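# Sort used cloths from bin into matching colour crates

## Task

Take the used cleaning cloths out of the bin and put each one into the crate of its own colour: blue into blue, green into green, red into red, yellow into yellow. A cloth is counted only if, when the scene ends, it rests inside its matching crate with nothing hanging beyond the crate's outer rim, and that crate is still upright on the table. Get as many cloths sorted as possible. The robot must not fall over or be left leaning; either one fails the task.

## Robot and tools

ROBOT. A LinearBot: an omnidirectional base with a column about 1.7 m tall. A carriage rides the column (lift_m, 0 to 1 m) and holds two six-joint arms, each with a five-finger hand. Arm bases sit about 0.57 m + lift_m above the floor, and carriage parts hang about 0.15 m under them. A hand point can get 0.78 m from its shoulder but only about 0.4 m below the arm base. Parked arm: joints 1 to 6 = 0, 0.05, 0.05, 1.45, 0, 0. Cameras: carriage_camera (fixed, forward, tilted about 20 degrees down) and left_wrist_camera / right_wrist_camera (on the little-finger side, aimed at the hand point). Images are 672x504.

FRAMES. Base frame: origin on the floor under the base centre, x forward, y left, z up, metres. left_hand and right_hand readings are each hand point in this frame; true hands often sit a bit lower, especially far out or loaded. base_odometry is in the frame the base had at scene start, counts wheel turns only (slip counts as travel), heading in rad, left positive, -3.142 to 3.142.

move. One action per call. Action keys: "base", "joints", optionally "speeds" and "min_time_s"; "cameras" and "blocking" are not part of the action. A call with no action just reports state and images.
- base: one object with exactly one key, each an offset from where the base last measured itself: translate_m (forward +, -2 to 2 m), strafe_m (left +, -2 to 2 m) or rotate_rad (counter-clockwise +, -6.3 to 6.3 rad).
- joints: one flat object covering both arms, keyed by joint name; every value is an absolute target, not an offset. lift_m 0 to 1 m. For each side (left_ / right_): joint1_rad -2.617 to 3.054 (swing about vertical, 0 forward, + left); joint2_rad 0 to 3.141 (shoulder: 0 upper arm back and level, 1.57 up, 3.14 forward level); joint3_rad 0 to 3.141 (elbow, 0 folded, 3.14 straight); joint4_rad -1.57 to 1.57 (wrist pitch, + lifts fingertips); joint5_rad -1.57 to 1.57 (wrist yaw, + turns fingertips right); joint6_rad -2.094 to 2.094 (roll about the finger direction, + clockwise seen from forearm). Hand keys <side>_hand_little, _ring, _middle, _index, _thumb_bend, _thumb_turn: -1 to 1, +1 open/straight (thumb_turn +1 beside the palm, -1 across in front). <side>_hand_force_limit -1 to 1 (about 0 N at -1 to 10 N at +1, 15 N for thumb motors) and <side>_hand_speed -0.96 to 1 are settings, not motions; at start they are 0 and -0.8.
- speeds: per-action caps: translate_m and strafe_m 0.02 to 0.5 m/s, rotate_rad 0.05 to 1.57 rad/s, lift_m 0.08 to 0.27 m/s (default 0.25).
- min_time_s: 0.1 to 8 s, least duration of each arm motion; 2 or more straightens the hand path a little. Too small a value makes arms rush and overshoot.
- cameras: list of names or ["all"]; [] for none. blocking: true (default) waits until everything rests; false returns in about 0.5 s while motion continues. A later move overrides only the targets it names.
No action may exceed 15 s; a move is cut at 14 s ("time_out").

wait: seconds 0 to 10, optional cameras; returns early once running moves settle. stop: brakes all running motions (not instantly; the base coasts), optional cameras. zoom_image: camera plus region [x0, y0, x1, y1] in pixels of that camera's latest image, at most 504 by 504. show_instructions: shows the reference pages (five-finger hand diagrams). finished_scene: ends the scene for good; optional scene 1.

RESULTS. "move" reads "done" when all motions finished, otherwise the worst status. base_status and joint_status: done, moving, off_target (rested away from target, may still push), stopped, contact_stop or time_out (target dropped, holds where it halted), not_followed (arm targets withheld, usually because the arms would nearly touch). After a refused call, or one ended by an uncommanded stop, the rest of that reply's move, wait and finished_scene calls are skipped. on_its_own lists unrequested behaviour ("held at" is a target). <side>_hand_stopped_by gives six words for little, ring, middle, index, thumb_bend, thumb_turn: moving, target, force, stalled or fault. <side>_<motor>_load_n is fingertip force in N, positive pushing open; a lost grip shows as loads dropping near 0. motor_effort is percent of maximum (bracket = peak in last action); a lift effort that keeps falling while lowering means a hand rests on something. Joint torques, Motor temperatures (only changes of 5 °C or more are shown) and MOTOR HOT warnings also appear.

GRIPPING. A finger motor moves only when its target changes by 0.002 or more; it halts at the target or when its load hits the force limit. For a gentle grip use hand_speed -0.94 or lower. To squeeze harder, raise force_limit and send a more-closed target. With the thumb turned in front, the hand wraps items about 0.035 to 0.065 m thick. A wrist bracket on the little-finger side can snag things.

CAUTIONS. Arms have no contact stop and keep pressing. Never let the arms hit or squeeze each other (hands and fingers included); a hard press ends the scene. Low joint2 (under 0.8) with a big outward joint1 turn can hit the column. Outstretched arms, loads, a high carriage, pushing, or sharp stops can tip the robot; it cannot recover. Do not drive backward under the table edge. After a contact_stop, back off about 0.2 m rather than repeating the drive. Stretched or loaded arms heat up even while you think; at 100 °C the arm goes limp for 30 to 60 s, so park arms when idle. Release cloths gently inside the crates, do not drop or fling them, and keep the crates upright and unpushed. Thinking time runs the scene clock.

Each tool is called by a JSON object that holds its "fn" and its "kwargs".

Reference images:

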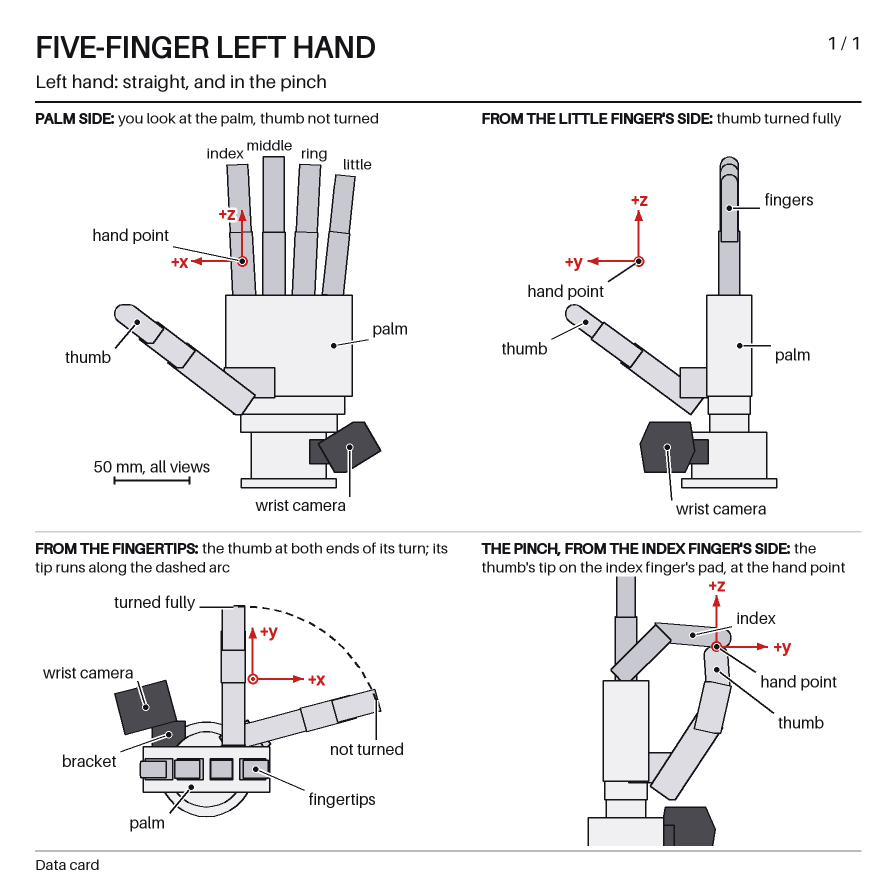

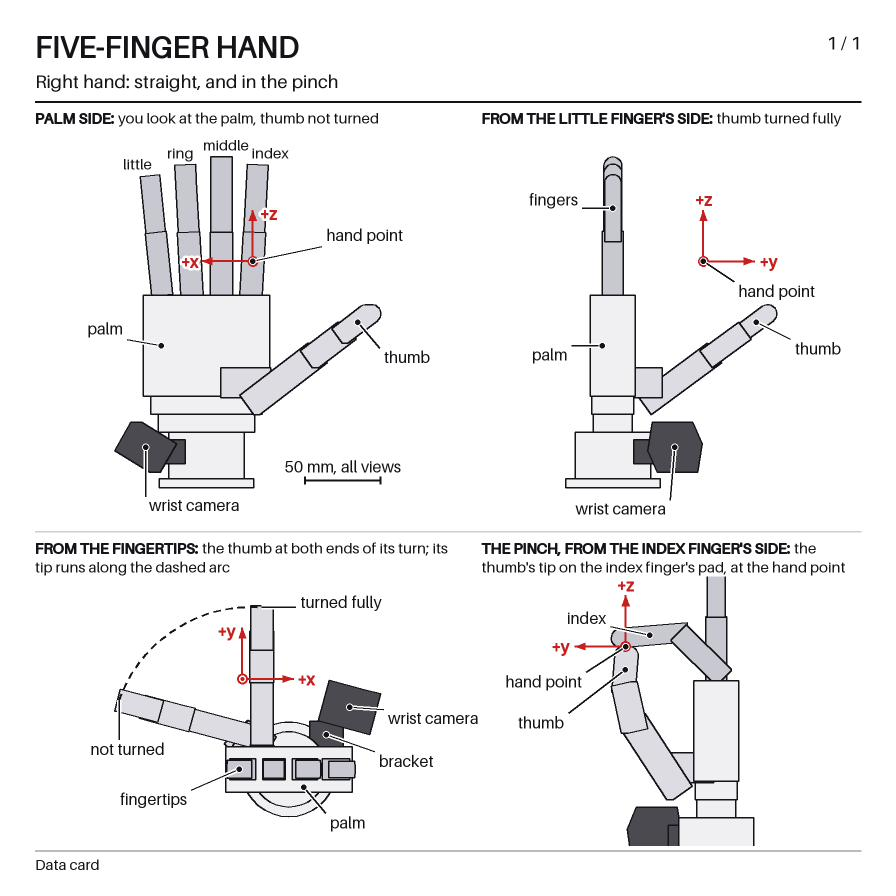

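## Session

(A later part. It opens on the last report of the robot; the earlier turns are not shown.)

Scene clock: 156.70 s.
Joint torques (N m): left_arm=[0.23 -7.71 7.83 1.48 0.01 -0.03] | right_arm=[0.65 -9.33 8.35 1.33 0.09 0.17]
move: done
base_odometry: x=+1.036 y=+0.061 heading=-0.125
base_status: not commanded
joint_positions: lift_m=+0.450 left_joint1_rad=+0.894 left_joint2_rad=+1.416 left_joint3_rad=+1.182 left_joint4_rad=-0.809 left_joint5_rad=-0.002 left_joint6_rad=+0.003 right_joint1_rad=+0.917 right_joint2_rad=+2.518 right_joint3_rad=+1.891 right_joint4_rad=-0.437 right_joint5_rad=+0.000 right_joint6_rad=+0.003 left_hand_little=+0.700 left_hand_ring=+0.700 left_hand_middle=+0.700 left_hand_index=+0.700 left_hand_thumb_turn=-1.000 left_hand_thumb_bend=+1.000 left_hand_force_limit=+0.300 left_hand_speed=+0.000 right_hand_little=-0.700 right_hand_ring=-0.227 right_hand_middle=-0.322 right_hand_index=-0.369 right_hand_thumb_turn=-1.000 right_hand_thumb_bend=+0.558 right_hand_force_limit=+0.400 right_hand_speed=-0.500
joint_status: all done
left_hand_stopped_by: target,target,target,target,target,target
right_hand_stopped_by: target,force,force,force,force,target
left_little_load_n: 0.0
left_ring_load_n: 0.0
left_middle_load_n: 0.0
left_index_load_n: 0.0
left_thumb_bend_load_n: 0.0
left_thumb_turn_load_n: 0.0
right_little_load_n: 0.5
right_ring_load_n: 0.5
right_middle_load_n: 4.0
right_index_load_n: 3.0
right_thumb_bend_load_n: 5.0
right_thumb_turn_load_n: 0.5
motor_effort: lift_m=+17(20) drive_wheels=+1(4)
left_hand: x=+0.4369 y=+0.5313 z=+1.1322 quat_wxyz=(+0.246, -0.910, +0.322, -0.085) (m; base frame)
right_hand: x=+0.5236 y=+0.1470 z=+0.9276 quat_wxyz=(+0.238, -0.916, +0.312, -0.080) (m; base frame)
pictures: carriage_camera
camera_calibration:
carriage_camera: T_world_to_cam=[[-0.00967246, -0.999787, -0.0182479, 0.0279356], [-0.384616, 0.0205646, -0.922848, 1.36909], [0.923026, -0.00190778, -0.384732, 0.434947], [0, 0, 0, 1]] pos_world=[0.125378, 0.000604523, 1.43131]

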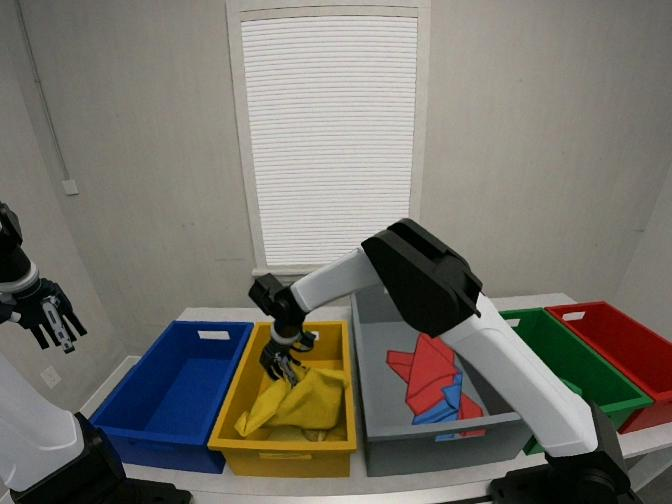

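{"fn": "move", "kwargs": {"joints": {"lift_m": 0.41}, "speeds": {"lift_m": 0.12}}}

{"fn": "move", "kwargs": {"joints": {"right_hand_little": 0.7, "right_hand_ring": 0.7, "right_hand_middle": 0.7, "right_hand_index": 0.7, "right_hand_thumb_bend": 1, "right_hand_speed": 0}}}

{"fn": "move", "kwargs": {"joints": {"lift_m": 0.65}, "cameras": ["carriage_camera", "right_wrist_camera"]}}

{"fn": "zoom_image", "kwargs": {"camera": "carriage_camera", "region": [220, 300, 520, 504]}}

Scene clock: 158.00 s.
Joint torques (N m): left_arm=[0.24 -7.65 7.86 1.47 0.01 -0.03] | right_arm=[0.62 -10.14 7.68 1.31 0.08 0.17]
move: done
base_odometry: x=+1.036 y=+0.061 heading=-0.125
base_status: not commanded
joint_positions: lift_m=+0.410 left_joint1_rad=+0.894 left_joint2_rad=+1.416 left_joint3_rad=+1.182 left_joint4_rad=-0.809 left_joint5_rad=-0.002 left_joint6_rad=+0.003 right_joint1_rad=+0.917 right_joint2_rad=+2.527 right_joint3_rad=+1.900 right_joint4_rad=-0.436 right_joint5_rad=+0.000 right_joint6_rad=+0.003 left_hand_little=+0.700 left_hand_ring=+0.700 left_hand_middle=+0.700 left_hand_index=+0.700 left_hand_thumb_turn=-1.000 left_hand_thumb_bend=+1.000 left_hand_force_limit=+0.300 left_hand_speed=+0.000 right_hand_little=-0.700 right_hand_ring=-0.227 right_hand_middle=-0.322 right_hand_index=-0.369 right_hand_thumb_turn=-1.000 right_hand_thumb_bend=+0.558 right_hand_force_limit=+0.400 right_hand_speed=-0.500
joint_status: all done
left_hand_stopped_by: target,target,target,target,target,target
right_hand_stopped_by: target,force,force,force,force,target
left_little_load_n: 0.0
left_ring_load_n: 0.0
left_middle_load_n: 0.5
left_index_load_n: 0.0
left_thumb_bend_load_n: 0.0
left_thumb_turn_load_n: 0.0
right_little_load_n: 0.0
right_ring_load_n: 0.0
right_middle_load_n: 4.0
right_index_load_n: 3.0
right_thumb_bend_load_n: 4.5
right_thumb_turn_load_n: 0.5
motor_effort: lift_m=+18(20) drive_wheels=-2(4)
left_hand: x=+0.4370 y=+0.5314 z=+1.0923 quat_wxyz=(+0.246, -0.910, +0.322, -0.085) (m; base frame)
right_hand: x=+0.5245 y=+0.1482 z=+0.8854 quat_wxyz=(+0.238, -0.916, +0.312, -0.080) (m; base frame)
pictures: none

Scene clock: 159.00 s.
Joint torques (N m): left_arm=[0.24 -7.65 7.83 1.47 0.01 -0.03] | right_arm=[0.65 -10.15 7.62 1.33 0.09 0.17]
move: done
base_odometry: x=+1.036 y=+0.061 heading=-0.125
base_status: not commanded
joint_positions: lift_m=+0.410 left_joint1_rad=+0.894 left_joint2_rad=+1.416 left_joint3_rad=+1.182 left_joint4_rad=-0.809 left_joint5_rad=-0.002 left_joint6_rad=+0.003 right_joint1_rad=+0.917 right_joint2_rad=+2.527 right_joint3_rad=+1.900 right_joint4_rad=-0.436 right_joint5_rad=+0.000 right_joint6_rad=+0.003 left_hand_little=+0.700 left_hand_ring=+0.700 left_hand_middle=+0.700 left_hand_index=+0.700 left_hand_thumb_turn=-1.000 left_hand_thumb_bend=+1.000 left_hand_force_limit=+0.300 left_hand_speed=+0.000 right_hand_little=+0.700 right_hand_ring=+0.700 right_hand_middle=+0.700 right_hand_index=+0.700 right_hand_thumb_turn=-1.000 right_hand_thumb_bend=+1.000 right_hand_force_limit=+0.400 right_hand_speed=+0.000
joint_status: all done
left_hand_stopped_by: target,target,target,target,target,target
right_hand_stopped_by: target,target,target,target,target,target
left_little_load_n: 0.0
left_ring_load_n: 0.0
left_middle_load_n: 0.0
left_index_load_n: 0.0
left_thumb_bend_load_n: 0.0
left_thumb_turn_load_n: 0.0
right_little_load_n: 0.0
right_ring_load_n: 0.0
right_middle_load_n: 0.0
right_index_load_n: 0.0
right_thumb_bend_load_n: 0.0
right_thumb_turn_load_n: 0.0
motor_effort: lift_m=+18(20) drive_wheels=+0(4)
left_hand: x=+0.4370 y=+0.5314 z=+1.0923 quat_wxyz=(+0.246, -0.910, +0.322, -0.085) (m; base frame)
right_hand: x=+0.5245 y=+0.1482 z=+0.8854 quat_wxyz=(+0.238, -0.916, +0.312, -0.080) (m; base frame)
pictures: none

Scene clock: 160.50 s.
Joint torques (N m): left_arm=[0.23 -7.66 7.83 1.45 0.01 -0.03] | right_arm=[0.8 -10.47 7.51 1.34 0.09 0.17]
move: done
base_odometry: x=+1.036 y=+0.061 heading=-0.125
base_status: not commanded
joint_positions: lift_m=+0.650 left_joint1_rad=+0.894 left_joint2_rad=+1.416 left_joint3_rad=+1.182 left_joint4_rad=-0.807 left_joint5_rad=-0.002 left_joint6_rad=+0.003 right_joint1_rad=+0.917 right_joint2_rad=+2.531 right_joint3_rad=+1.902 right_joint4_rad=-0.438 right_joint5_rad=+0.000 right_joint6_rad=+0.003 left_hand_little=+0.700 left_hand_ring=+0.700 left_hand_middle=+0.700 left_hand_index=+0.700 left_hand_thumb_turn=-1.000 left_hand_thumb_bend=+1.000 left_hand_force_limit=+0.300 left_hand_speed=+0.000 right_hand_little=+0.700 right_hand_ring=+0.700 right_hand_middle=+0.700 right_hand_index=+0.700 right_hand_thumb_turn=-1.000 right_hand_thumb_bend=+1.000 right_hand_force_limit=+0.400 right_hand_speed=+0.000
joint_status: all done
left_hand_stopped_by: target,target,target,target,target,target
right_hand_stopped_by: target,target,target,target,target,target
left_little_load_n: 0.0
left_ring_load_n: 0.0
left_middle_load_n: 0.0
left_index_load_n: 0.0
left_thumb_bend_load_n: 0.0
left_thumb_turn_load_n: 0.0
right_little_load_n: 0.0
right_ring_load_n: 0.0
right_middle_load_n: 0.0
right_index_load_n: 0.0
right_thumb_bend_load_n: 0.0
right_thumb_turn_load_n: 0.0
motor_effort: lift_m=+22(29) drive_wheels=+1(3)
left_hand: x=+0.4374 y=+0.5319 z=+1.3319 quat_wxyz=(+0.247, -0.910, +0.322, -0.086) (m; base frame)
right_hand: x=+0.5240 y=+0.1476 z=+1.1231 quat_wxyz=(+0.236, -0.917, +0.312, -0.080) (m; base frame)
pictures: carriage_camera, right_wrist_camera
camera_calibration:
carriage_camera: T_world_to_cam=[[-0.00967246, -0.999787, -0.0182479, 0.031576], [-0.384616, 0.0205646, -0.922848, 1.5532], [0.923026, -0.00190778, -0.384732, 0.511701], [0, 0, 0, 1]] pos_world=[0.125378, 0.000604523, 1.63081]
right_wrist_camera: T_world_to_cam=[[-0.295879, -0.848126, -0.439476, 0.767105], [-0.92762, 0.145307, 0.344103, 0.0761361], [-0.227984, 0.509479, -0.829732, 1.08873], [0, 0, 0, 1]] pos_world=[0.545807, 0.0848542, 1.21428]

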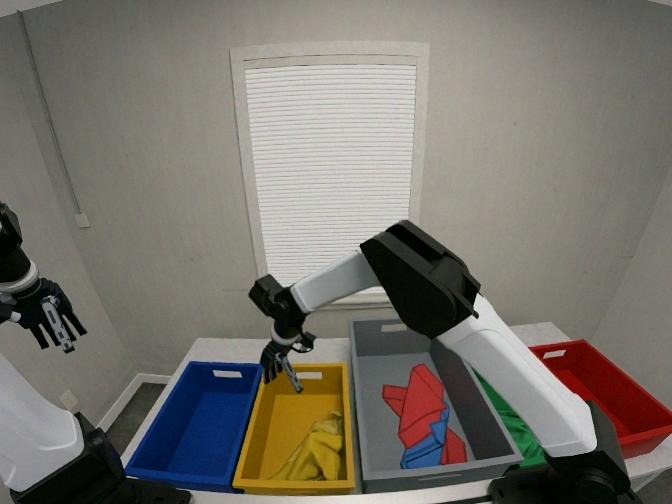

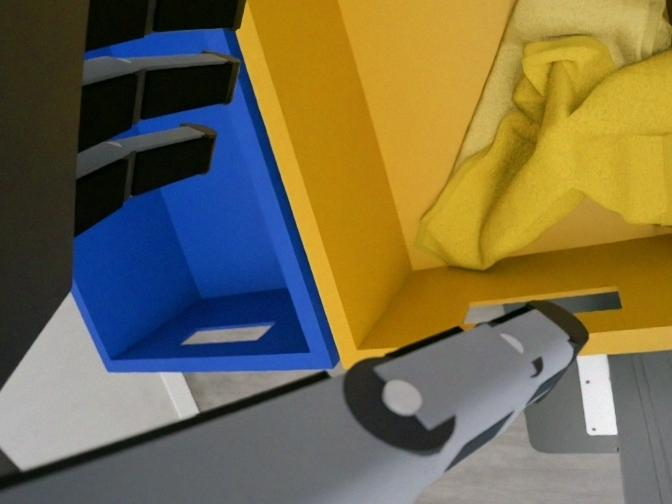

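Scaled by 1.680 from the camera's 672x504 image, which has a finer 960x720 frame.

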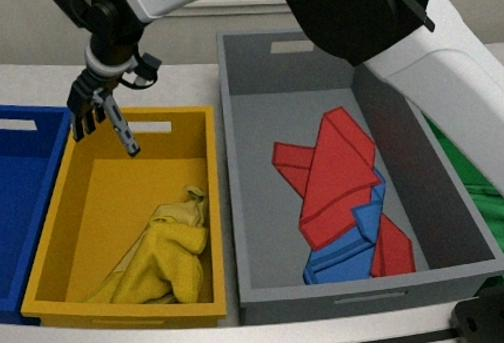

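{"fn": "move", "kwargs": {"joints": {"right_joint1_rad": -0.9, "right_joint2_rad": 1.4, "right_joint3_rad": 1.2, "right_joint4_rad": -0.8}, "min_time_s": 2}}

{"fn": "move", "kwargs": {"base": {"strafe_m": -0.65}, "joints": {"left_joint1_rad": 0.3}, "cameras": ["carriage_camera"]}}

{"fn": "zoom_image", "kwargs": {"camera": "carriage_camera", "region": [100, 280, 450, 504]}}

Scene clock: 164.40 s.
Joint torques (N m): left_arm=[0.24 -7.65 7.84 1.45 0.01 -0.03] | right_arm=[-0.01 -6.53 4.83 1.41 0.01 0.17]
move: done
base_odometry: x=+1.036 y=+0.061 heading=-0.125
base_status: not commanded
joint_positions: lift_m=+0.650 left_joint1_rad=+0.894 left_joint2_rad=+1.416 left_joint3_rad=+1.182 left_joint4_rad=-0.807 left_joint5_rad=-0.002 left_joint6_rad=+0.003 right_joint1_rad=-0.895 right_joint2_rad=+1.421 right_joint3_rad=+1.219 right_joint4_rad=-0.785 right_joint5_rad=+0.007 right_joint6_rad=+0.003 left_hand_little=+0.700 left_hand_ring=+0.700 left_hand_middle=+0.700 left_hand_index=+0.700 left_hand_thumb_turn=-1.000 left_hand_thumb_bend=+1.000 left_hand_force_limit=+0.300 left_hand_speed=+0.000 right_hand_little=+0.700 right_hand_ring=+0.700 right_hand_middle=+0.700 right_hand_index=+0.700 right_hand_thumb_turn=-1.000 right_hand_thumb_bend=+1.000 right_hand_force_limit=+0.400 right_hand_speed=+0.000
joint_status: all done
left_hand_stopped_by: target,target,target,target,target,target
right_hand_stopped_by: target,target,target,target,target,target
left_little_load_n: 0.0
left_ring_load_n: 0.0
left_middle_load_n: 0.0
left_index_load_n: 0.0
left_thumb_bend_load_n: 0.0
left_thumb_turn_load_n: 0.0
right_little_load_n: 0.0
right_ring_load_n: 0.0
right_middle_load_n: 0.0
right_index_load_n: 0.0
right_thumb_bend_load_n: 0.0
right_thumb_turn_load_n: 0.0
motor_effort: lift_m=+23(26) drive_wheels=+0(5)
left_hand: x=+0.4374 y=+0.5319 z=+1.3319 quat_wxyz=(+0.247, -0.910, +0.322, -0.086) (m; base frame)
right_hand: x=+0.4464 y=-0.5444 z=+1.3450 quat_wxyz=(+0.093, -0.315, +0.904, -0.272) (m; base frame)
pictures: none

Scene clock: 167.93 s.
Joint torques (N m): left_arm=[-0.57 -7.65 7.83 1.45 0 -0.03] | right_arm=[0.23 -6.26 4.85 1.47 0.07 0.17]
move: done
base_odometry: x=+0.955 y=-0.584 heading=-0.125
base_status: done
joint_positions: lift_m=+0.650 left_joint1_rad=+0.303 left_joint2_rad=+1.416 left_joint3_rad=+1.182 left_joint4_rad=-0.807 left_joint5_rad=+0.000 left_joint6_rad=+0.003 right_joint1_rad=-0.897 right_joint2_rad=+1.418 right_joint3_rad=+1.219 right_joint4_rad=-0.792 right_joint5_rad=+0.002 right_joint6_rad=+0.003 left_hand_little=+0.700 left_hand_ring=+0.700 left_hand_middle=+0.700 left_hand_index=+0.700 left_hand_thumb_turn=-1.000 left_hand_thumb_bend=+1.000 left_hand_force_limit=+0.300 left_hand_speed=+0.000 right_hand_little=+0.700 right_hand_ring=+0.700 right_hand_middle=+0.700 right_hand_index=+0.700 right_hand_thumb_turn=-1.000 right_hand_thumb_bend=+1.000 right_hand_force_limit=+0.400 right_hand_speed=+0.000
joint_status: all done
left_hand_stopped_by: target,target,target,target,target,target
right_hand_stopped_by: target,target,target,target,target,target
left_little_load_n: 0.0
left_ring_load_n: 0.0
left_middle_load_n: 0.0
left_index_load_n: 0.0
left_thumb_bend_load_n: 0.0
left_thumb_turn_load_n: 0.0
right_little_load_n: 0.0
right_ring_load_n: 0.0
right_middle_load_n: 0.0
right_index_load_n: 0.0
right_thumb_bend_load_n: 0.0
right_thumb_turn_load_n: 0.0
motor_effort: lift_m=+21(26) drive_wheels=-3(12)
left_hand: x=+0.5263 y=+0.3701 z=+1.3319 quat_wxyz=(+0.211, -0.777, +0.573, -0.154) (m; base frame)
right_hand: x=+0.4455 y=-0.5427 z=+1.3454 quat_wxyz=(+0.094, -0.315, +0.905, -0.270) (m; base frame)
pictures: carriage_camera
camera_calibration:
carriage_camera: T_world_to_cam=[[-0.00967246, -0.999787, -0.0182479, 0.031576], [-0.384616, 0.0205646, -0.922848, 1.5532], [0.923026, -0.00190778, -0.384732, 0.511701], [0, 0, 0, 1]] pos_world=[0.125378, 0.000604523, 1.63081]

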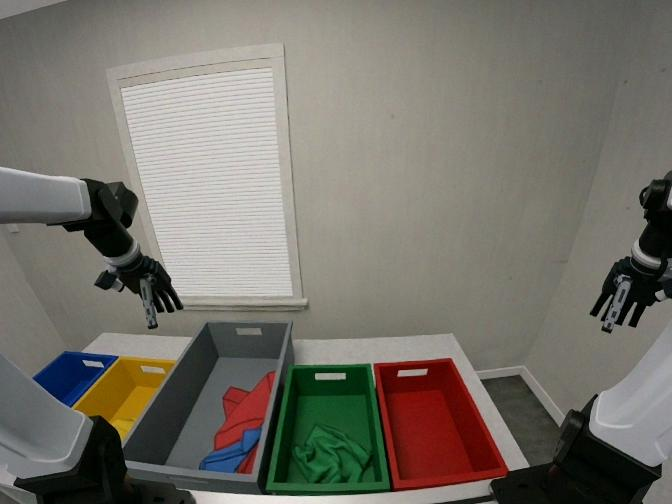

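Scaled by 1.440 from the camera's 672x504 image, which has a finer 960x720 frame.

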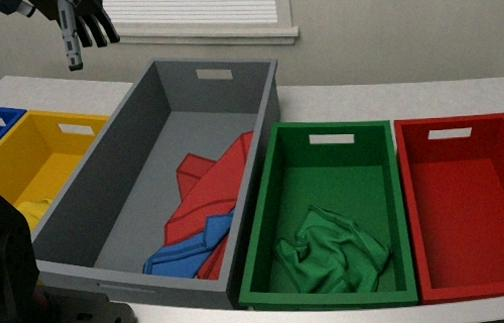

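{"fn": "move", "kwargs": {"joints": {"left_joint1_rad": 0.147, "left_joint2_rad": 2.023, "left_joint3_rad": 0.925, "left_joint4_rad": 0.298, "left_hand_little": 0.5, "left_hand_ring": 0.5, "left_hand_middle": 0.5, "left_hand_index": 0.5}, "min_time_s": 2}}

{"fn": "move", "kwargs": {"joints": {"lift_m": 0.38}, "cameras": ["carriage_camera", "left_wrist_camera"]}}

Scene clock: 171.70 s.
Joint torques (N m): left_arm=[-1.06 -9.22 4.64 1.99 0 -0.03] | right_arm=[0.16 -6.24 4.83 1.47 0.07 0.17]
move: done
base_odometry: x=+0.955 y=-0.584 heading=-0.125
base_status: not commanded
joint_positions: lift_m=+0.650 left_joint1_rad=+0.155 left_joint2_rad=+2.011 left_joint3_rad=+0.930 left_joint4_rad=+0.275 left_joint5_rad=+0.000 left_joint6_rad=+0.003 right_joint1_rad=-0.897 right_joint2_rad=+1.418 right_joint3_rad=+1.219 right_joint4_rad=-0.792 right_joint5_rad=+0.002 right_joint6_rad=+0.003 left_hand_little=+0.500 left_hand_ring=+0.500 left_hand_middle=+0.500 left_hand_index=+0.500 left_hand_thumb_turn=-1.000 left_hand_thumb_bend=+1.000 left_hand_force_limit=+0.300 left_hand_speed=+0.000 right_hand_little=+0.700 right_hand_ring=+0.700 right_hand_middle=+0.700 right_hand_index=+0.700 right_hand_thumb_turn=-1.000 right_hand_thumb_bend=+1.000 right_hand_force_limit=+0.400 right_hand_speed=+0.000
joint_status: all done
left_hand_stopped_by: target,target,target,target,target,target
right_hand_stopped_by: target,target,target,target,target,target
left_little_load_n: 0.0
left_ring_load_n: 0.0
left_middle_load_n: 0.0
left_index_load_n: 0.0
left_thumb_bend_load_n: 0.0
left_thumb_turn_load_n: 0.0
right_little_load_n: 0.0
right_ring_load_n: 0.0
right_middle_load_n: 0.0
right_index_load_n: 0.5
right_thumb_bend_load_n: 0.0
right_thumb_turn_load_n: 0.0
motor_effort: lift_m=+23(25) drive_wheels=-1(4)
left_hand: x=+0.6589 y=+0.3436 z=+1.1471 quat_wxyz=(+0.284, -0.704, +0.604, -0.242) (m; base frame)
right_hand: x=+0.4455 y=-0.5427 z=+1.3454 quat_wxyz=(+0.094, -0.315, +0.905, -0.270) (m; base frame)
pictures: none

Scene clock: 173.30 s.
Joint torques (N m): left_arm=[-1.06 -10.14 5.04 1.88 0 -0.03] | right_arm=[0.16 -5.85 5.39 1.5 0.07 0.17]
move: done
base_odometry: x=+0.955 y=-0.584 heading=-0.125
base_status: not commanded
joint_positions: lift_m=+0.380 left_joint1_rad=+0.155 left_joint2_rad=+2.020 left_joint3_rad=+0.924 left_joint4_rad=+0.285 left_joint5_rad=+0.000 left_joint6_rad=+0.003 right_joint1_rad=-0.897 right_joint2_rad=+1.414 right_joint3_rad=+1.212 right_joint4_rad=-0.797 right_joint5_rad=+0.002 right_joint6_rad=+0.003 left_hand_little=+0.500 left_hand_ring=+0.500 left_hand_middle=+0.500 left_hand_index=+0.500 left_hand_thumb_turn=-1.000 left_hand_thumb_bend=+1.000 left_hand_force_limit=+0.300 left_hand_speed=+0.000 right_hand_little=+0.700 right_hand_ring=+0.700 right_hand_middle=+0.700 right_hand_index=+0.700 right_hand_thumb_turn=-1.000 right_hand_thumb_bend=+1.000 right_hand_force_limit=+0.400 right_hand_speed=+0.000
joint_status: all done
left_hand_stopped_by: target,target,target,target,target,target
right_hand_stopped_by: target,target,target,target,target,target
left_little_load_n: 0.0
left_ring_load_n: 0.0
left_middle_load_n: 0.0
left_index_load_n: 0.0
left_thumb_bend_load_n: 0.0
left_thumb_turn_load_n: 0.0
right_little_load_n: 0.0
right_ring_load_n: 0.0
right_middle_load_n: 0.0
right_index_load_n: 0.0
right_thumb_bend_load_n: 0.0
right_thumb_turn_load_n: 0.0
motor_effort: lift_m=+18(20) drive_wheels=-3(4)
left_hand: x=+0.6571 y=+0.3433 z=+0.8734 quat_wxyz=(+0.282, -0.705, +0.605, -0.240) (m; base frame)
right_hand: x=+0.4437 y=-0.5404 z=+1.0744 quat_wxyz=(+0.093, -0.316, +0.906, -0.266) (m; base frame)
pictures: carriage_camera, left_wrist_camera
camera_calibration:
carriage_camera: T_world_to_cam=[[-0.00967246, -0.999787, -0.0182479, 0.02666], [-0.384616, 0.0205646, -0.922848, 1.30459], [0.923026, -0.00190778, -0.384732, 0.408054], [0, 0, 0, 1]] pos_world=[0.125378, 0.000604523, 1.36141]
left_wrist_camera: T_world_to_cam=[[0.722907, -0.172487, 0.669069, -1.00724], [-0.426829, -0.872962, 0.236124, 0.371711], [0.543343, -0.456274, -0.704693, 0.529498], [0, 0, 0, 1]] pos_world=[0.5991, 0.39235, 0.959277]

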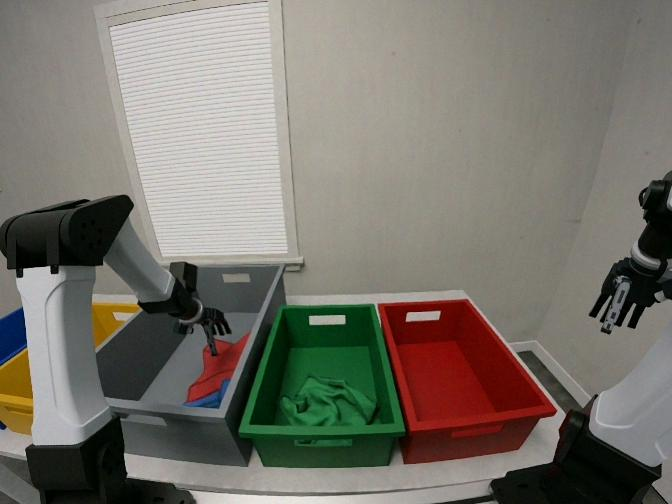

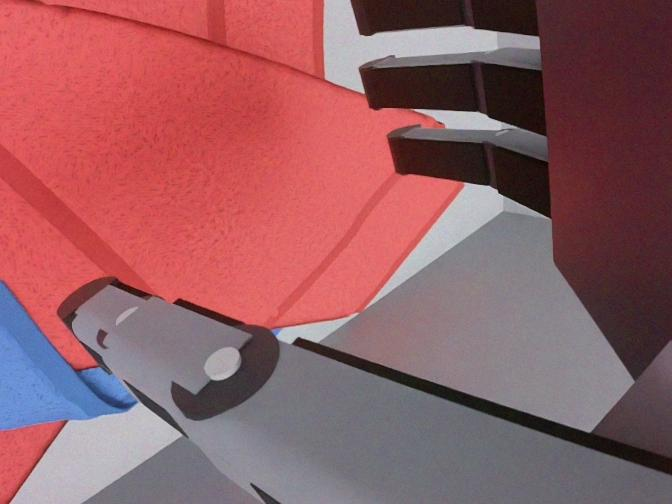

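{"fn": "move", "kwargs": {"joints": {"left_joint1_rad": 0.122, "left_joint2_rad": 2.156, "left_joint3_rad": 1.151, "left_joint4_rad": 0.205}, "min_time_s": 1}}

{"fn": "move", "kwargs": {"joints": {"lift_m": 0.31}, "speeds": {"lift_m": 0.1}, "cameras": ["left_wrist_camera"]}}

Scene clock: 176.90 s.
Joint torques (N m): left_arm=[-0.96 -10.41 7.51 1.72 0 -0.03] | right_arm=[0.17 -5.87 5.35 1.5 0.07 0.16]
move: done
base_odometry: x=+0.955 y=-0.584 heading=-0.125
base_status: not commanded
joint_positions: lift_m=+0.380 left_joint1_rad=+0.130 left_joint2_rad=+2.142 left_joint3_rad=+1.123 left_joint4_rad=+0.209 left_joint5_rad=+0.000 left_joint6_rad=+0.003 right_joint1_rad=-0.897 right_joint2_rad=+1.414 right_joint3_rad=+1.212 right_joint4_rad=-0.797 right_joint5_rad=+0.002 right_joint6_rad=+0.003 left_hand_little=+0.500 left_hand_ring=+0.500 left_hand_middle=+0.500 left_hand_index=+0.500 left_hand_thumb_turn=-1.000 left_hand_thumb_bend=+1.000 left_hand_force_limit=+0.300 left_hand_speed=+0.000 right_hand_little=+0.700 right_hand_ring=+0.700 right_hand_middle=+0.700 right_hand_index=+0.700 right_hand_thumb_turn=-1.000 right_hand_thumb_bend=+1.000 right_hand_force_limit=+0.400 right_hand_speed=+0.000
joint_status: all done
left_hand_stopped_by: target,target,target,target,target,target
right_hand_stopped_by: target,target,target,target,target,target
left_little_load_n: 0.0
left_ring_load_n: 0.0
left_middle_load_n: 0.0
left_index_load_n: 0.0
left_thumb_bend_load_n: 0.5
left_thumb_turn_load_n: 0.0
right_little_load_n: 0.0
right_ring_load_n: 0.0
right_middle_load_n: 0.0
right_index_load_n: -0.5
right_thumb_bend_load_n: 0.0
right_thumb_turn_load_n: 0.0
motor_effort: lift_m=+17(20) drive_wheels=-2(4)
left_hand: x=+0.6998 y=+0.3375 z=+0.8710 quat_wxyz=(+0.279, -0.697, +0.614, -0.244) (m; base frame)
right_hand: x=+0.4437 y=-0.5404 z=+1.0744 quat_wxyz=(+0.093, -0.316, +0.906, -0.266) (m; base frame)
pictures: none

Scene clock: 178.03 s.
Joint torques (N m): left_arm=[-0.99 -11.28 6.91 1.81 0 -0.03] | right_arm=[0.17 -5.83 5.38 1.51 0.08 0.18]
move: done
base_odometry: x=+0.955 y=-0.584 heading=-0.125
base_status: not commanded
joint_positions: lift_m=+0.310 left_joint1_rad=+0.130 left_joint2_rad=+2.151 left_joint3_rad=+1.130 left_joint4_rad=+0.198 left_joint5_rad=+0.000 left_joint6_rad=+0.003 right_joint1_rad=-0.897 right_joint2_rad=+1.414 right_joint3_rad=+1.212 right_joint4_rad=-0.797 right_joint5_rad=+0.002 right_joint6_rad=+0.003 left_hand_little=+0.500 left_hand_ring=+0.500 left_hand_middle=+0.500 left_hand_index=+0.500 left_hand_thumb_turn=-1.000 left_hand_thumb_bend=+1.000 left_hand_force_limit=+0.300 left_hand_speed=+0.000 right_hand_little=+0.700 right_hand_ring=+0.700 right_hand_middle=+0.700 right_hand_index=+0.700 right_hand_thumb_turn=-1.000 right_hand_thumb_bend=+1.000 right_hand_force_limit=+0.400 right_hand_speed=+0.000
joint_status: all done
left_hand_stopped_by: target,target,target,target,target,target
right_hand_stopped_by: target,target,target,target,target,target
left_little_load_n: 0.0
left_ring_load_n: 0.0
left_middle_load_n: 0.0
left_index_load_n: -0.5
left_thumb_bend_load_n: 0.0
left_thumb_turn_load_n: 0.0
right_little_load_n: 0.0
right_ring_load_n: 0.0
right_middle_load_n: 0.0
right_index_load_n: 0.0
right_thumb_bend_load_n: 0.0
right_thumb_turn_load_n: 0.0
motor_effort: lift_m=+20(20) drive_wheels=+1(3)
left_hand: x=+0.6985 y=+0.3373 z=+0.7979 quat_wxyz=(+0.275, -0.698, +0.615, -0.240) (m; base frame)
right_hand: x=+0.4436 y=-0.5403 z=+1.0046 quat_wxyz=(+0.093, -0.316, +0.906, -0.266) (m; base frame)
pictures: left_wrist_camera
camera_calibration:
left_wrist_camera: T_world_to_cam=[[0.725824, -0.189918, 0.661143, -0.977557], [-0.446311, -0.861384, 0.242536, 0.406689], [0.523436, -0.471113, -0.709976, 0.47418], [0, 0, 0, 1]] pos_world=[0.642841, 0.388052, 0.884325]

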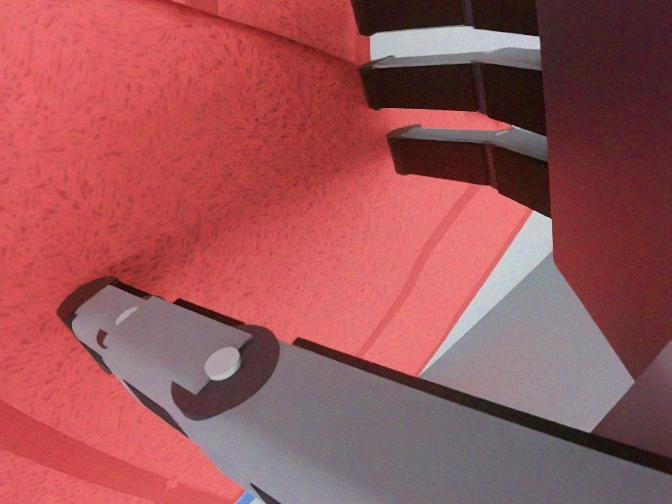

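{"fn": "move", "kwargs": {"joints": {"lift_m": 0.288}, "speeds": {"lift_m": 0.1}}}

{"fn": "move", "kwargs": {"joints": {"lift_m": 0.28, "left_hand_little": -0.7, "left_hand_ring": -0.7, "left_hand_middle": -0.7, "left_hand_index": -0.7, "left_hand_thumb_bend": -0.2, "left_hand_speed": -0.5, "left_hand_force_limit": 0.4}, "cameras": ["left_wrist_camera"]}}

Scene clock: 179.13 s.
Joint torques (N m): left_arm=[-0.95 -10.84 5.85 1.68 -0.1 -0.02] | right_arm=[-0.05 -5.78 5.37 1.51 0.06 0.17]
move: done
base_odometry: x=+0.955 y=-0.584 heading=-0.125
base_status: not commanded
joint_positions: lift_m=+0.289 left_joint1_rad=+0.130 left_joint2_rad=+2.145 left_joint3_rad=+1.145 left_joint4_rad=+0.216 left_joint5_rad=+0.009 left_joint6_rad=+0.002 right_joint1_rad=-0.897 right_joint2_rad=+1.414 right_joint3_rad=+1.212 right_joint4_rad=-0.797 right_joint5_rad=+0.002 right_joint6_rad=+0.003 left_hand_little=+0.500 left_hand_ring=+0.500 left_hand_middle=+0.500 left_hand_index=+0.500 left_hand_thumb_turn=-1.000 left_hand_thumb_bend=+1.000 left_hand_force_limit=+0.300 left_hand_speed=+0.000 right_hand_little=+0.700 right_hand_ring=+0.700 right_hand_middle=+0.700 right_hand_index=+0.700 right_hand_thumb_turn=-1.000 right_hand_thumb_bend=+1.000 right_hand_force_limit=+0.400 right_hand_speed=+0.000
joint_status: all done
left_hand_stopped_by: target,target,target,target,target,target
right_hand_stopped_by: target,target,target,target,target,target
left_little_load_n: 0.0
left_ring_load_n: 0.0
left_middle_load_n: -1.0
left_index_load_n: 0.0
left_thumb_bend_load_n: 0.5
left_thumb_turn_load_n: -0.5
right_little_load_n: 0.0
right_ring_load_n: 0.0
right_middle_load_n: 0.0
right_index_load_n: 0.0
right_thumb_bend_load_n: 0.0
right_thumb_turn_load_n: 0.0
motor_effort: lift_m=+16(19) drive_wheels=-3(4)
left_hand: x=+0.7100 y=+0.3368 z=+0.7864 quat_wxyz=(+0.285, -0.692, +0.611, -0.256) (m; base frame)
right_hand: x=+0.4436 y=-0.5403 z=+0.9828 quat_wxyz=(+0.093, -0.316, +0.906, -0.266) (m; base frame)
pictures: none

Scene clock: 181.13 s.
Joint torques (N m): left_arm=[-0.96 -9.95 5.53 1.42 -0.07 0.01] | right_arm=[0.16 -5.79 5.38 1.51 0.07 0.17]
move: off_target
base_odometry: x=+0.955 y=-0.584 heading=-0.125
base_status: not commanded
joint_positions: lift_m=+0.280 left_joint1_rad=+0.130 left_joint2_rad=+2.136 left_joint3_rad=+1.150 left_joint4_rad=+0.243 left_joint5_rad=+0.006 left_joint6_rad=+0.000 right_joint1_rad=-0.897 right_joint2_rad=+1.413 right_joint3_rad=+1.212 right_joint4_rad=-0.798 right_joint5_rad=+0.002 right_joint6_rad=+0.003 left_hand_little=-0.700 left_hand_ring=-0.598 left_hand_middle=-0.138 left_hand_index=-0.322 left_hand_thumb_turn=-1.000 left_hand_thumb_bend=+0.607 left_hand_force_limit=+0.400 left_hand_speed=-0.500 right_hand_little=+0.700 right_hand_ring=+0.700 right_hand_middle=+0.700 right_hand_index=+0.700 right_hand_thumb_turn=-1.000 right_hand_thumb_bend=+1.000 right_hand_force_limit=+0.400 right_hand_speed=+0.000
joint_status: left_hand_ring off_target (ended at -0.598, target -0.700); left_hand_middle off_target (ended at -0.138, target -0.700); left_hand_index off_target (ended at -0.322, target -0.700); left_hand_thumb_bend off_target (ended at +0.607, target -0.200); the others done
left_hand_stopped_by: target,force,force,force,force,target
right_hand_stopped_by: target,target,target,target,target,target
left_little_load_n: 0.0
left_ring_load_n: 7.5
left_middle_load_n: -1.5
left_index_load_n: 4.0
left_thumb_bend_load_n: 6.5
left_thumb_turn_load_n: 1.0
right_little_load_n: 0.0
right_ring_load_n: 0.0
right_middle_load_n: 0.0
right_index_load_n: 0.0
right_thumb_bend_load_n: 0.0
right_thumb_turn_load_n: 0.0
motor_effort: lift_m=+16(20) drive_wheels=-1(4)
left_hand: x=+0.7200 y=+0.3386 z=+0.7888 quat_wxyz=(+0.301, -0.687, +0.605, -0.268) (m; base frame)
right_hand: x=+0.4435 y=-0.5402 z=+0.9749 quat_wxyz=(+0.093, -0.316, +0.906, -0.266) (m; base frame)
pictures: left_wrist_camera
camera_calibration:
left_wrist_camera: T_world_to_cam=[[0.669781, -0.193575, 0.716883, -0.989245], [-0.465989, -0.86123, 0.20282, 0.464952], [0.578141, -0.469905, -0.66704, 0.383468], [0, 0, 0, 1]] pos_world=[0.657543, 0.389132, 0.87066]

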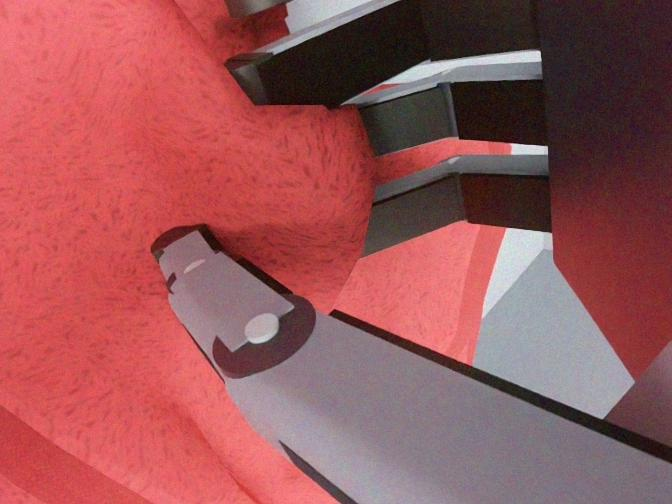

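{"fn": "move", "kwargs": {"joints": {"lift_m": 0.6}, "speeds": {"lift_m": 0.15}, "cameras": ["carriage_camera", "left_wrist_camera"]}}

Scene clock: 184.07 s.
Joint torques (N m): left_arm=[-0.98 -10.91 5.41 1.8 -0.06 0.01] | right_arm=[-0.03 -5.76 5.38 1.49 0.07 0.17]
move: done
base_odometry: x=+0.955 y=-0.584 heading=-0.125
base_status: not commanded
joint_positions: lift_m=+0.600 left_joint1_rad=+0.130 left_joint2_rad=+2.146 left_joint3_rad=+1.150 left_joint4_rad=+0.201 left_joint5_rad=+0.006 left_joint6_rad=+0.000 right_joint1_rad=-0.897 right_joint2_rad=+1.413 right_joint3_rad=+1.212 right_joint4_rad=-0.796 right_joint5_rad=+0.002 right_joint6_rad=+0.003 left_hand_little=-0.700 left_hand_ring=-0.598 left_hand_middle=-0.138 left_hand_index=-0.322 left_hand_thumb_turn=-1.000 left_hand_thumb_bend=+0.605 left_hand_force_limit=+0.400 left_hand_speed=-0.500 right_hand_little=+0.700 right_hand_ring=+0.700 right_hand_middle=+0.700 right_hand_index=+0.700 right_hand_thumb_turn=-1.000 right_hand_thumb_bend=+1.000 right_hand_force_limit=+0.400 right_hand_speed=+0.000
joint_status: all done
left_hand_stopped_by: target,force,force,force,force,target
right_hand_stopped_by: target,target,target,target,target,target
left_little_load_n: 0.0
left_ring_load_n: 1.5
left_middle_load_n: 0.5
left_index_load_n: 1.0
left_thumb_bend_load_n: 3.0
left_thumb_turn_load_n: 1.5
right_little_load_n: 0.0
right_ring_load_n: 0.0
right_middle_load_n: 0.0
right_index_load_n: 0.0
right_thumb_bend_load_n: -0.5
right_thumb_turn_load_n: 0.0
motor_effort: lift_m=+25(29) drive_wheels=-2(4)
left_hand: x=+0.7085 y=+0.3372 z=+1.0967 quat_wxyz=(+0.283, -0.695, +0.611, -0.252) (m; base frame)
right_hand: x=+0.4438 y=-0.5406 z=+1.2943 quat_wxyz=(+0.093, -0.316, +0.906, -0.267) (m; base frame)
pictures: carriage_camera, left_wrist_camera
camera_calibration:
carriage_camera: T_world_to_cam=[[-0.00967246, -0.999787, -0.0182479, 0.0306636], [-0.384616, 0.0205646, -0.922848, 1.50706], [0.923026, -0.00190778, -0.384732, 0.492465], [0, 0, 0, 1]] pos_world=[0.125378, 0.000604523, 1.58081]
left_wrist_camera: T_world_to_cam=[[0.706361, -0.188757, 0.682221, -1.19209], [-0.45438, -0.859922, 0.232536, 0.354719], [0.542764, -0.474242, -0.693183, 0.649968], [0, 0, 0, 1]] pos_world=[0.650442, 0.388258, 1.18133]

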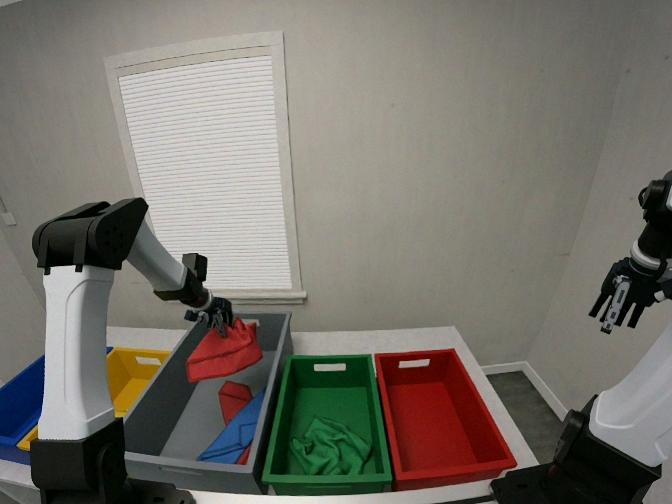

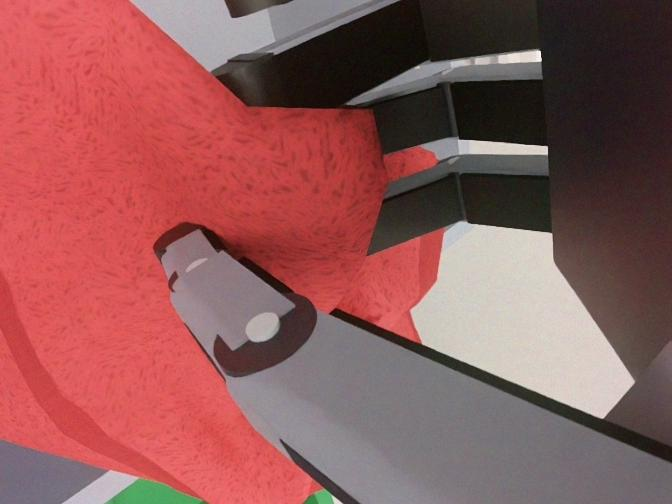

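{"fn": "move", "kwargs": {"joints": {"lift_m": 0.8, "right_joint1_rad": -1.3, "left_hand_ring": -0.8, "left_hand_middle": -0.5, "left_hand_index": -0.6, "left_hand_thumb_bend": -0.3, "left_hand_speed": -0.75, "left_hand_force_limit": 0.5}}}

{"fn": "move", "kwargs": {"joints": {"left_joint1_rad": -0.98, "left_joint2_rad": 2.737, "left_joint3_rad": 1.922, "left_joint4_rad": 0.315}, "min_time_s": 3, "cameras": ["carriage_camera", "left_wrist_camera"]}}

Scene clock: 186.73 s.
Joint torques (N m): left_arm=[-0.96 -12.03 5.35 1.83 -0.06 0.01] | right_arm=[0.02 -5.76 5.38 1.48 0.08 0.17]
move: off_target
base_odometry: x=+0.955 y=-0.584 heading=-0.125
base_status: not commanded
joint_positions: lift_m=+0.800 left_joint1_rad=+0.130 left_joint2_rad=+2.157 left_joint3_rad=+1.150 left_joint4_rad=+0.195 left_joint5_rad=+0.006 left_joint6_rad=+0.000 right_joint1_rad=-1.295 right_joint2_rad=+1.413 right_joint3_rad=+1.212 right_joint4_rad=-0.794 right_joint5_rad=+0.001 right_joint6_rad=+0.003 left_hand_little=-0.700 left_hand_ring=-0.798 left_hand_middle=-0.362 left_hand_index=-0.479 left_hand_thumb_turn=-1.000 left_hand_thumb_bend=+0.543 left_hand_force_limit=+0.500 left_hand_speed=-0.750 right_hand_little=+0.700 right_hand_ring=+0.700 right_hand_middle=+0.700 right_hand_index=+0.700 right_hand_thumb_turn=-1.000 right_hand_thumb_bend=+1.000 right_hand_force_limit=+0.400 right_hand_speed=+0.000
joint_status: left_hand_middle off_target (ended at -0.362, target -0.500); left_hand_index off_target (ended at -0.479, target -0.600); left_hand_thumb_bend off_target (ended at +0.543, target -0.300); the others done
left_hand_stopped_by: target,target,force,force,force,target
right_hand_stopped_by: target,target,target,target,target,target
left_little_load_n: 0.5
left_ring_load_n: 5.5
left_middle_load_n: 10.0
left_index_load_n: 4.0
left_thumb_bend_load_n: 13.5
left_thumb_turn_load_n: 1.5
right_little_load_n: 0.0
right_ring_load_n: 0.0
right_middle_load_n: 0.0
right_index_load_n: 0.0
right_thumb_bend_load_n: 0.0
right_thumb_turn_load_n: 0.0
motor_effort: lift_m=+21(29) drive_wheels=+0(3)
left_hand: x=+0.7050 y=+0.3368 z=+1.2904 quat_wxyz=(+0.276, -0.697, +0.614, -0.246) (m; base frame)
right_hand: x=+0.3350 y=-0.6108 z=+1.4946 quat_wxyz=(+0.039, -0.130, +0.950, -0.282) (m; base frame)
pictures: none

Scene clock: 190.03 s.
Joint torques (N m): left_arm=[-0.88 -14.98 8.77 2.37 -0.04 0.01] | right_arm=[0.06 -5.76 5.38 1.48 0.08 0.17]
move: done
base_odometry: x=+0.955 y=-0.584 heading=-0.125
base_status: not commanded
joint_positions: lift_m=+0.800 left_joint1_rad=-0.975 left_joint2_rad=+2.723 left_joint3_rad=+1.888 left_joint4_rad=+0.285 left_joint5_rad=+0.003 left_joint6_rad=+0.000 right_joint1_rad=-1.295 right_joint2_rad=+1.413 right_joint3_rad=+1.212 right_joint4_rad=-0.794 right_joint5_rad=+0.001 right_joint6_rad=+0.003 left_hand_little=-0.700 left_hand_ring=-0.798 left_hand_middle=-0.362 left_hand_index=-0.479 left_hand_thumb_turn=-1.000 left_hand_thumb_bend=+0.543 left_hand_force_limit=+0.500 left_hand_speed=-0.750 right_hand_little=+0.700 right_hand_ring=+0.700 right_hand_middle=+0.700 right_hand_index=+0.700 right_hand_thumb_turn=-1.000 right_hand_thumb_bend=+1.000 right_hand_force_limit=+0.400 right_hand_speed=+0.000
joint_status: all done
left_hand_stopped_by: target,target,force,force,force,target
right_hand_stopped_by: target,target,target,target,target,target
left_little_load_n: 0.0
left_ring_load_n: 5.5
left_middle_load_n: 10.0
left_index_load_n: 4.0
left_thumb_bend_load_n: 14.0
left_thumb_turn_load_n: 1.5
right_little_load_n: 0.0
right_ring_load_n: 0.0
right_middle_load_n: 0.0
right_index_load_n: 0.0
right_thumb_bend_load_n: 0.0
right_thumb_turn_load_n: 0.0
motor_effort: lift_m=+23(26) drive_wheels=+1(3)
left_hand: x=+0.5652 y=-0.2646 z=+1.2560 quat_wxyz=(+0.142, -0.256, +0.834, -0.467) (m; base frame)
right_hand: x=+0.3350 y=-0.6108 z=+1.4946 quat_wxyz=(+0.039, -0.130, +0.950, -0.282) (m; base frame)
pictures: carriage_camera, left_wrist_camera
camera_calibration:
carriage_camera: T_world_to_cam=[[-0.00967246, -0.999787, -0.0182479, 0.0343132], [-0.384616, 0.0205646, -0.922848, 1.69163], [0.923026, -0.00190778, -0.384732, 0.569411], [0, 0, 0, 1]] pos_world=[0.125378, 0.000604523, 1.78081]
left_wrist_camera: T_world_to_cam=[[0.0451986, -0.562747, 0.825393, -1.21825], [-0.99486, 0.0495885, 0.0882876, 0.462296], [-0.0906135, -0.825141, -0.557613, 0.647748], [0, 0, 0, 1]] pos_world=[0.573678, -0.174009, 1.32591]

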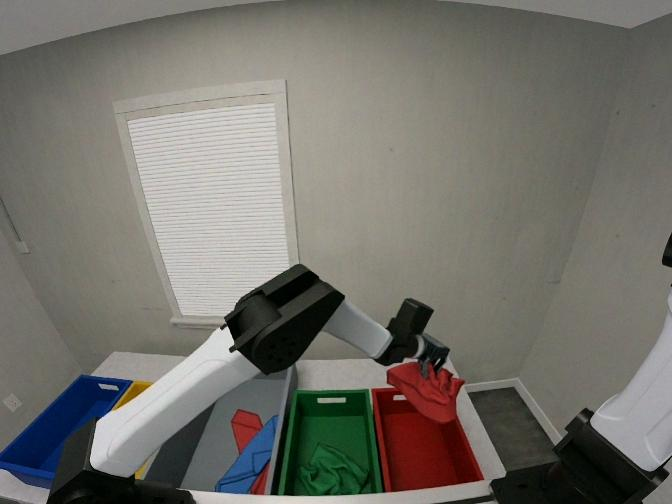

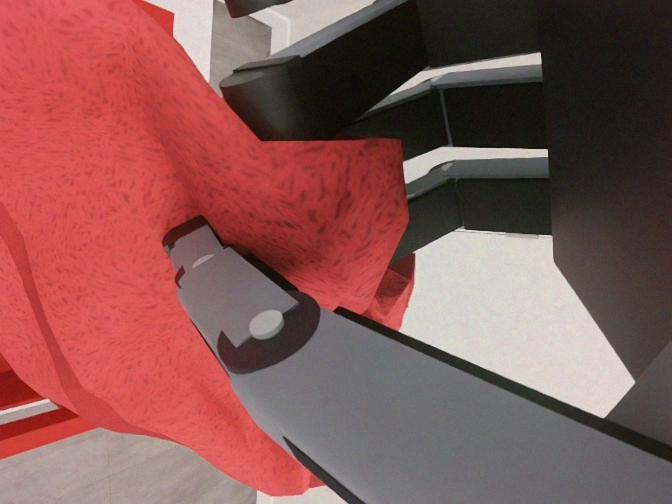

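{"fn": "move", "kwargs": {"joints": {"lift_m": 0.45, "left_joint1_rad": -1.01}, "cameras": ["carriage_camera"]}}

{"fn": "zoom_image", "kwargs": {"camera": "carriage_camera", "region": [280, 260, 560, 500]}}

Scene clock: 192.73 s.
Joint torques (N m): left_arm=[-0.35 -16.81 7.73 2.28 -0.04 0.01] | right_arm=[0.06 -5.75 5.38 1.51 0.08 0.17]
move: done
base_odometry: x=+0.955 y=-0.584 heading=-0.125
base_status: not commanded
joint_positions: lift_m=+0.450 left_joint1_rad=-1.009 left_joint2_rad=+2.742 left_joint3_rad=+1.901 left_joint4_rad=+0.294 left_joint5_rad=+0.003 left_joint6_rad=+0.000 right_joint1_rad=-1.295 right_joint2_rad=+1.412 right_joint3_rad=+1.212 right_joint4_rad=-0.798 right_joint5_rad=+0.001 right_joint6_rad=+0.003 left_hand_little=-0.700 left_hand_ring=-0.798 left_hand_middle=-0.362 left_hand_index=-0.479 left_hand_thumb_turn=-1.000 left_hand_thumb_bend=+0.543 left_hand_force_limit=+0.500 left_hand_speed=-0.750 right_hand_little=+0.700 right_hand_ring=+0.700 right_hand_middle=+0.700 right_hand_index=+0.700 right_hand_thumb_turn=-1.000 right_hand_thumb_bend=+1.000 right_hand_force_limit=+0.400 right_hand_speed=+0.000
joint_status: all done
left_hand_stopped_by: target,target,force,force,force,target
right_hand_stopped_by: target,target,target,target,target,target
left_little_load_n: 0.0
left_ring_load_n: 5.5
left_middle_load_n: 10.0
left_index_load_n: 4.0
left_thumb_bend_load_n: 14.0
left_thumb_turn_load_n: 1.5
right_little_load_n: 0.0
right_ring_load_n: 0.0
right_middle_load_n: 0.0
right_index_load_n: 0.0
right_thumb_bend_load_n: 0.0
right_thumb_turn_load_n: 0.0
motor_effort: lift_m=+16(20) drive_wheels=+1(2)
left_hand: x=+0.5460 y=-0.2777 z=+0.9012 quat_wxyz=(+0.134, -0.241, +0.838, -0.471) (m; base frame)
right_hand: x=+0.3348 y=-0.6098 z=+1.1450 quat_wxyz=(+0.039, -0.130, +0.950, -0.280) (m; base frame)
pictures: carriage_camera
camera_calibration:
carriage_camera: T_world_to_cam=[[-0.00967246, -0.999787, -0.0182479, 0.0279374], [-0.384616, 0.0205646, -0.922848, 1.36919], [0.923026, -0.00190778, -0.384732, 0.434986], [0, 0, 0, 1]] pos_world=[0.125378, 0.000604523, 1.43141]

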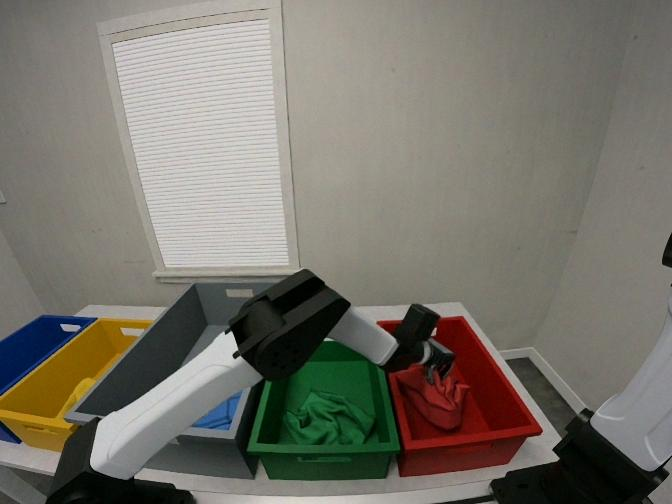

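Scaled by 1.800 from the camera's 672x504 image, which has a finer 960x720 frame.

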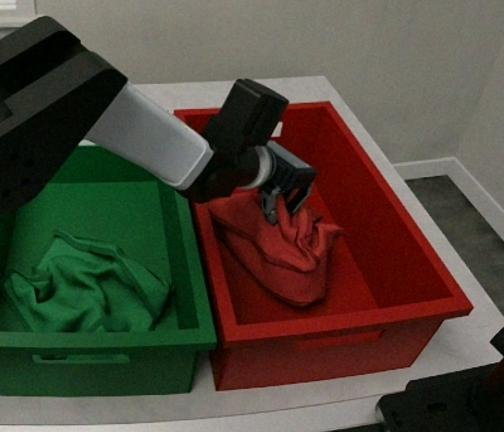

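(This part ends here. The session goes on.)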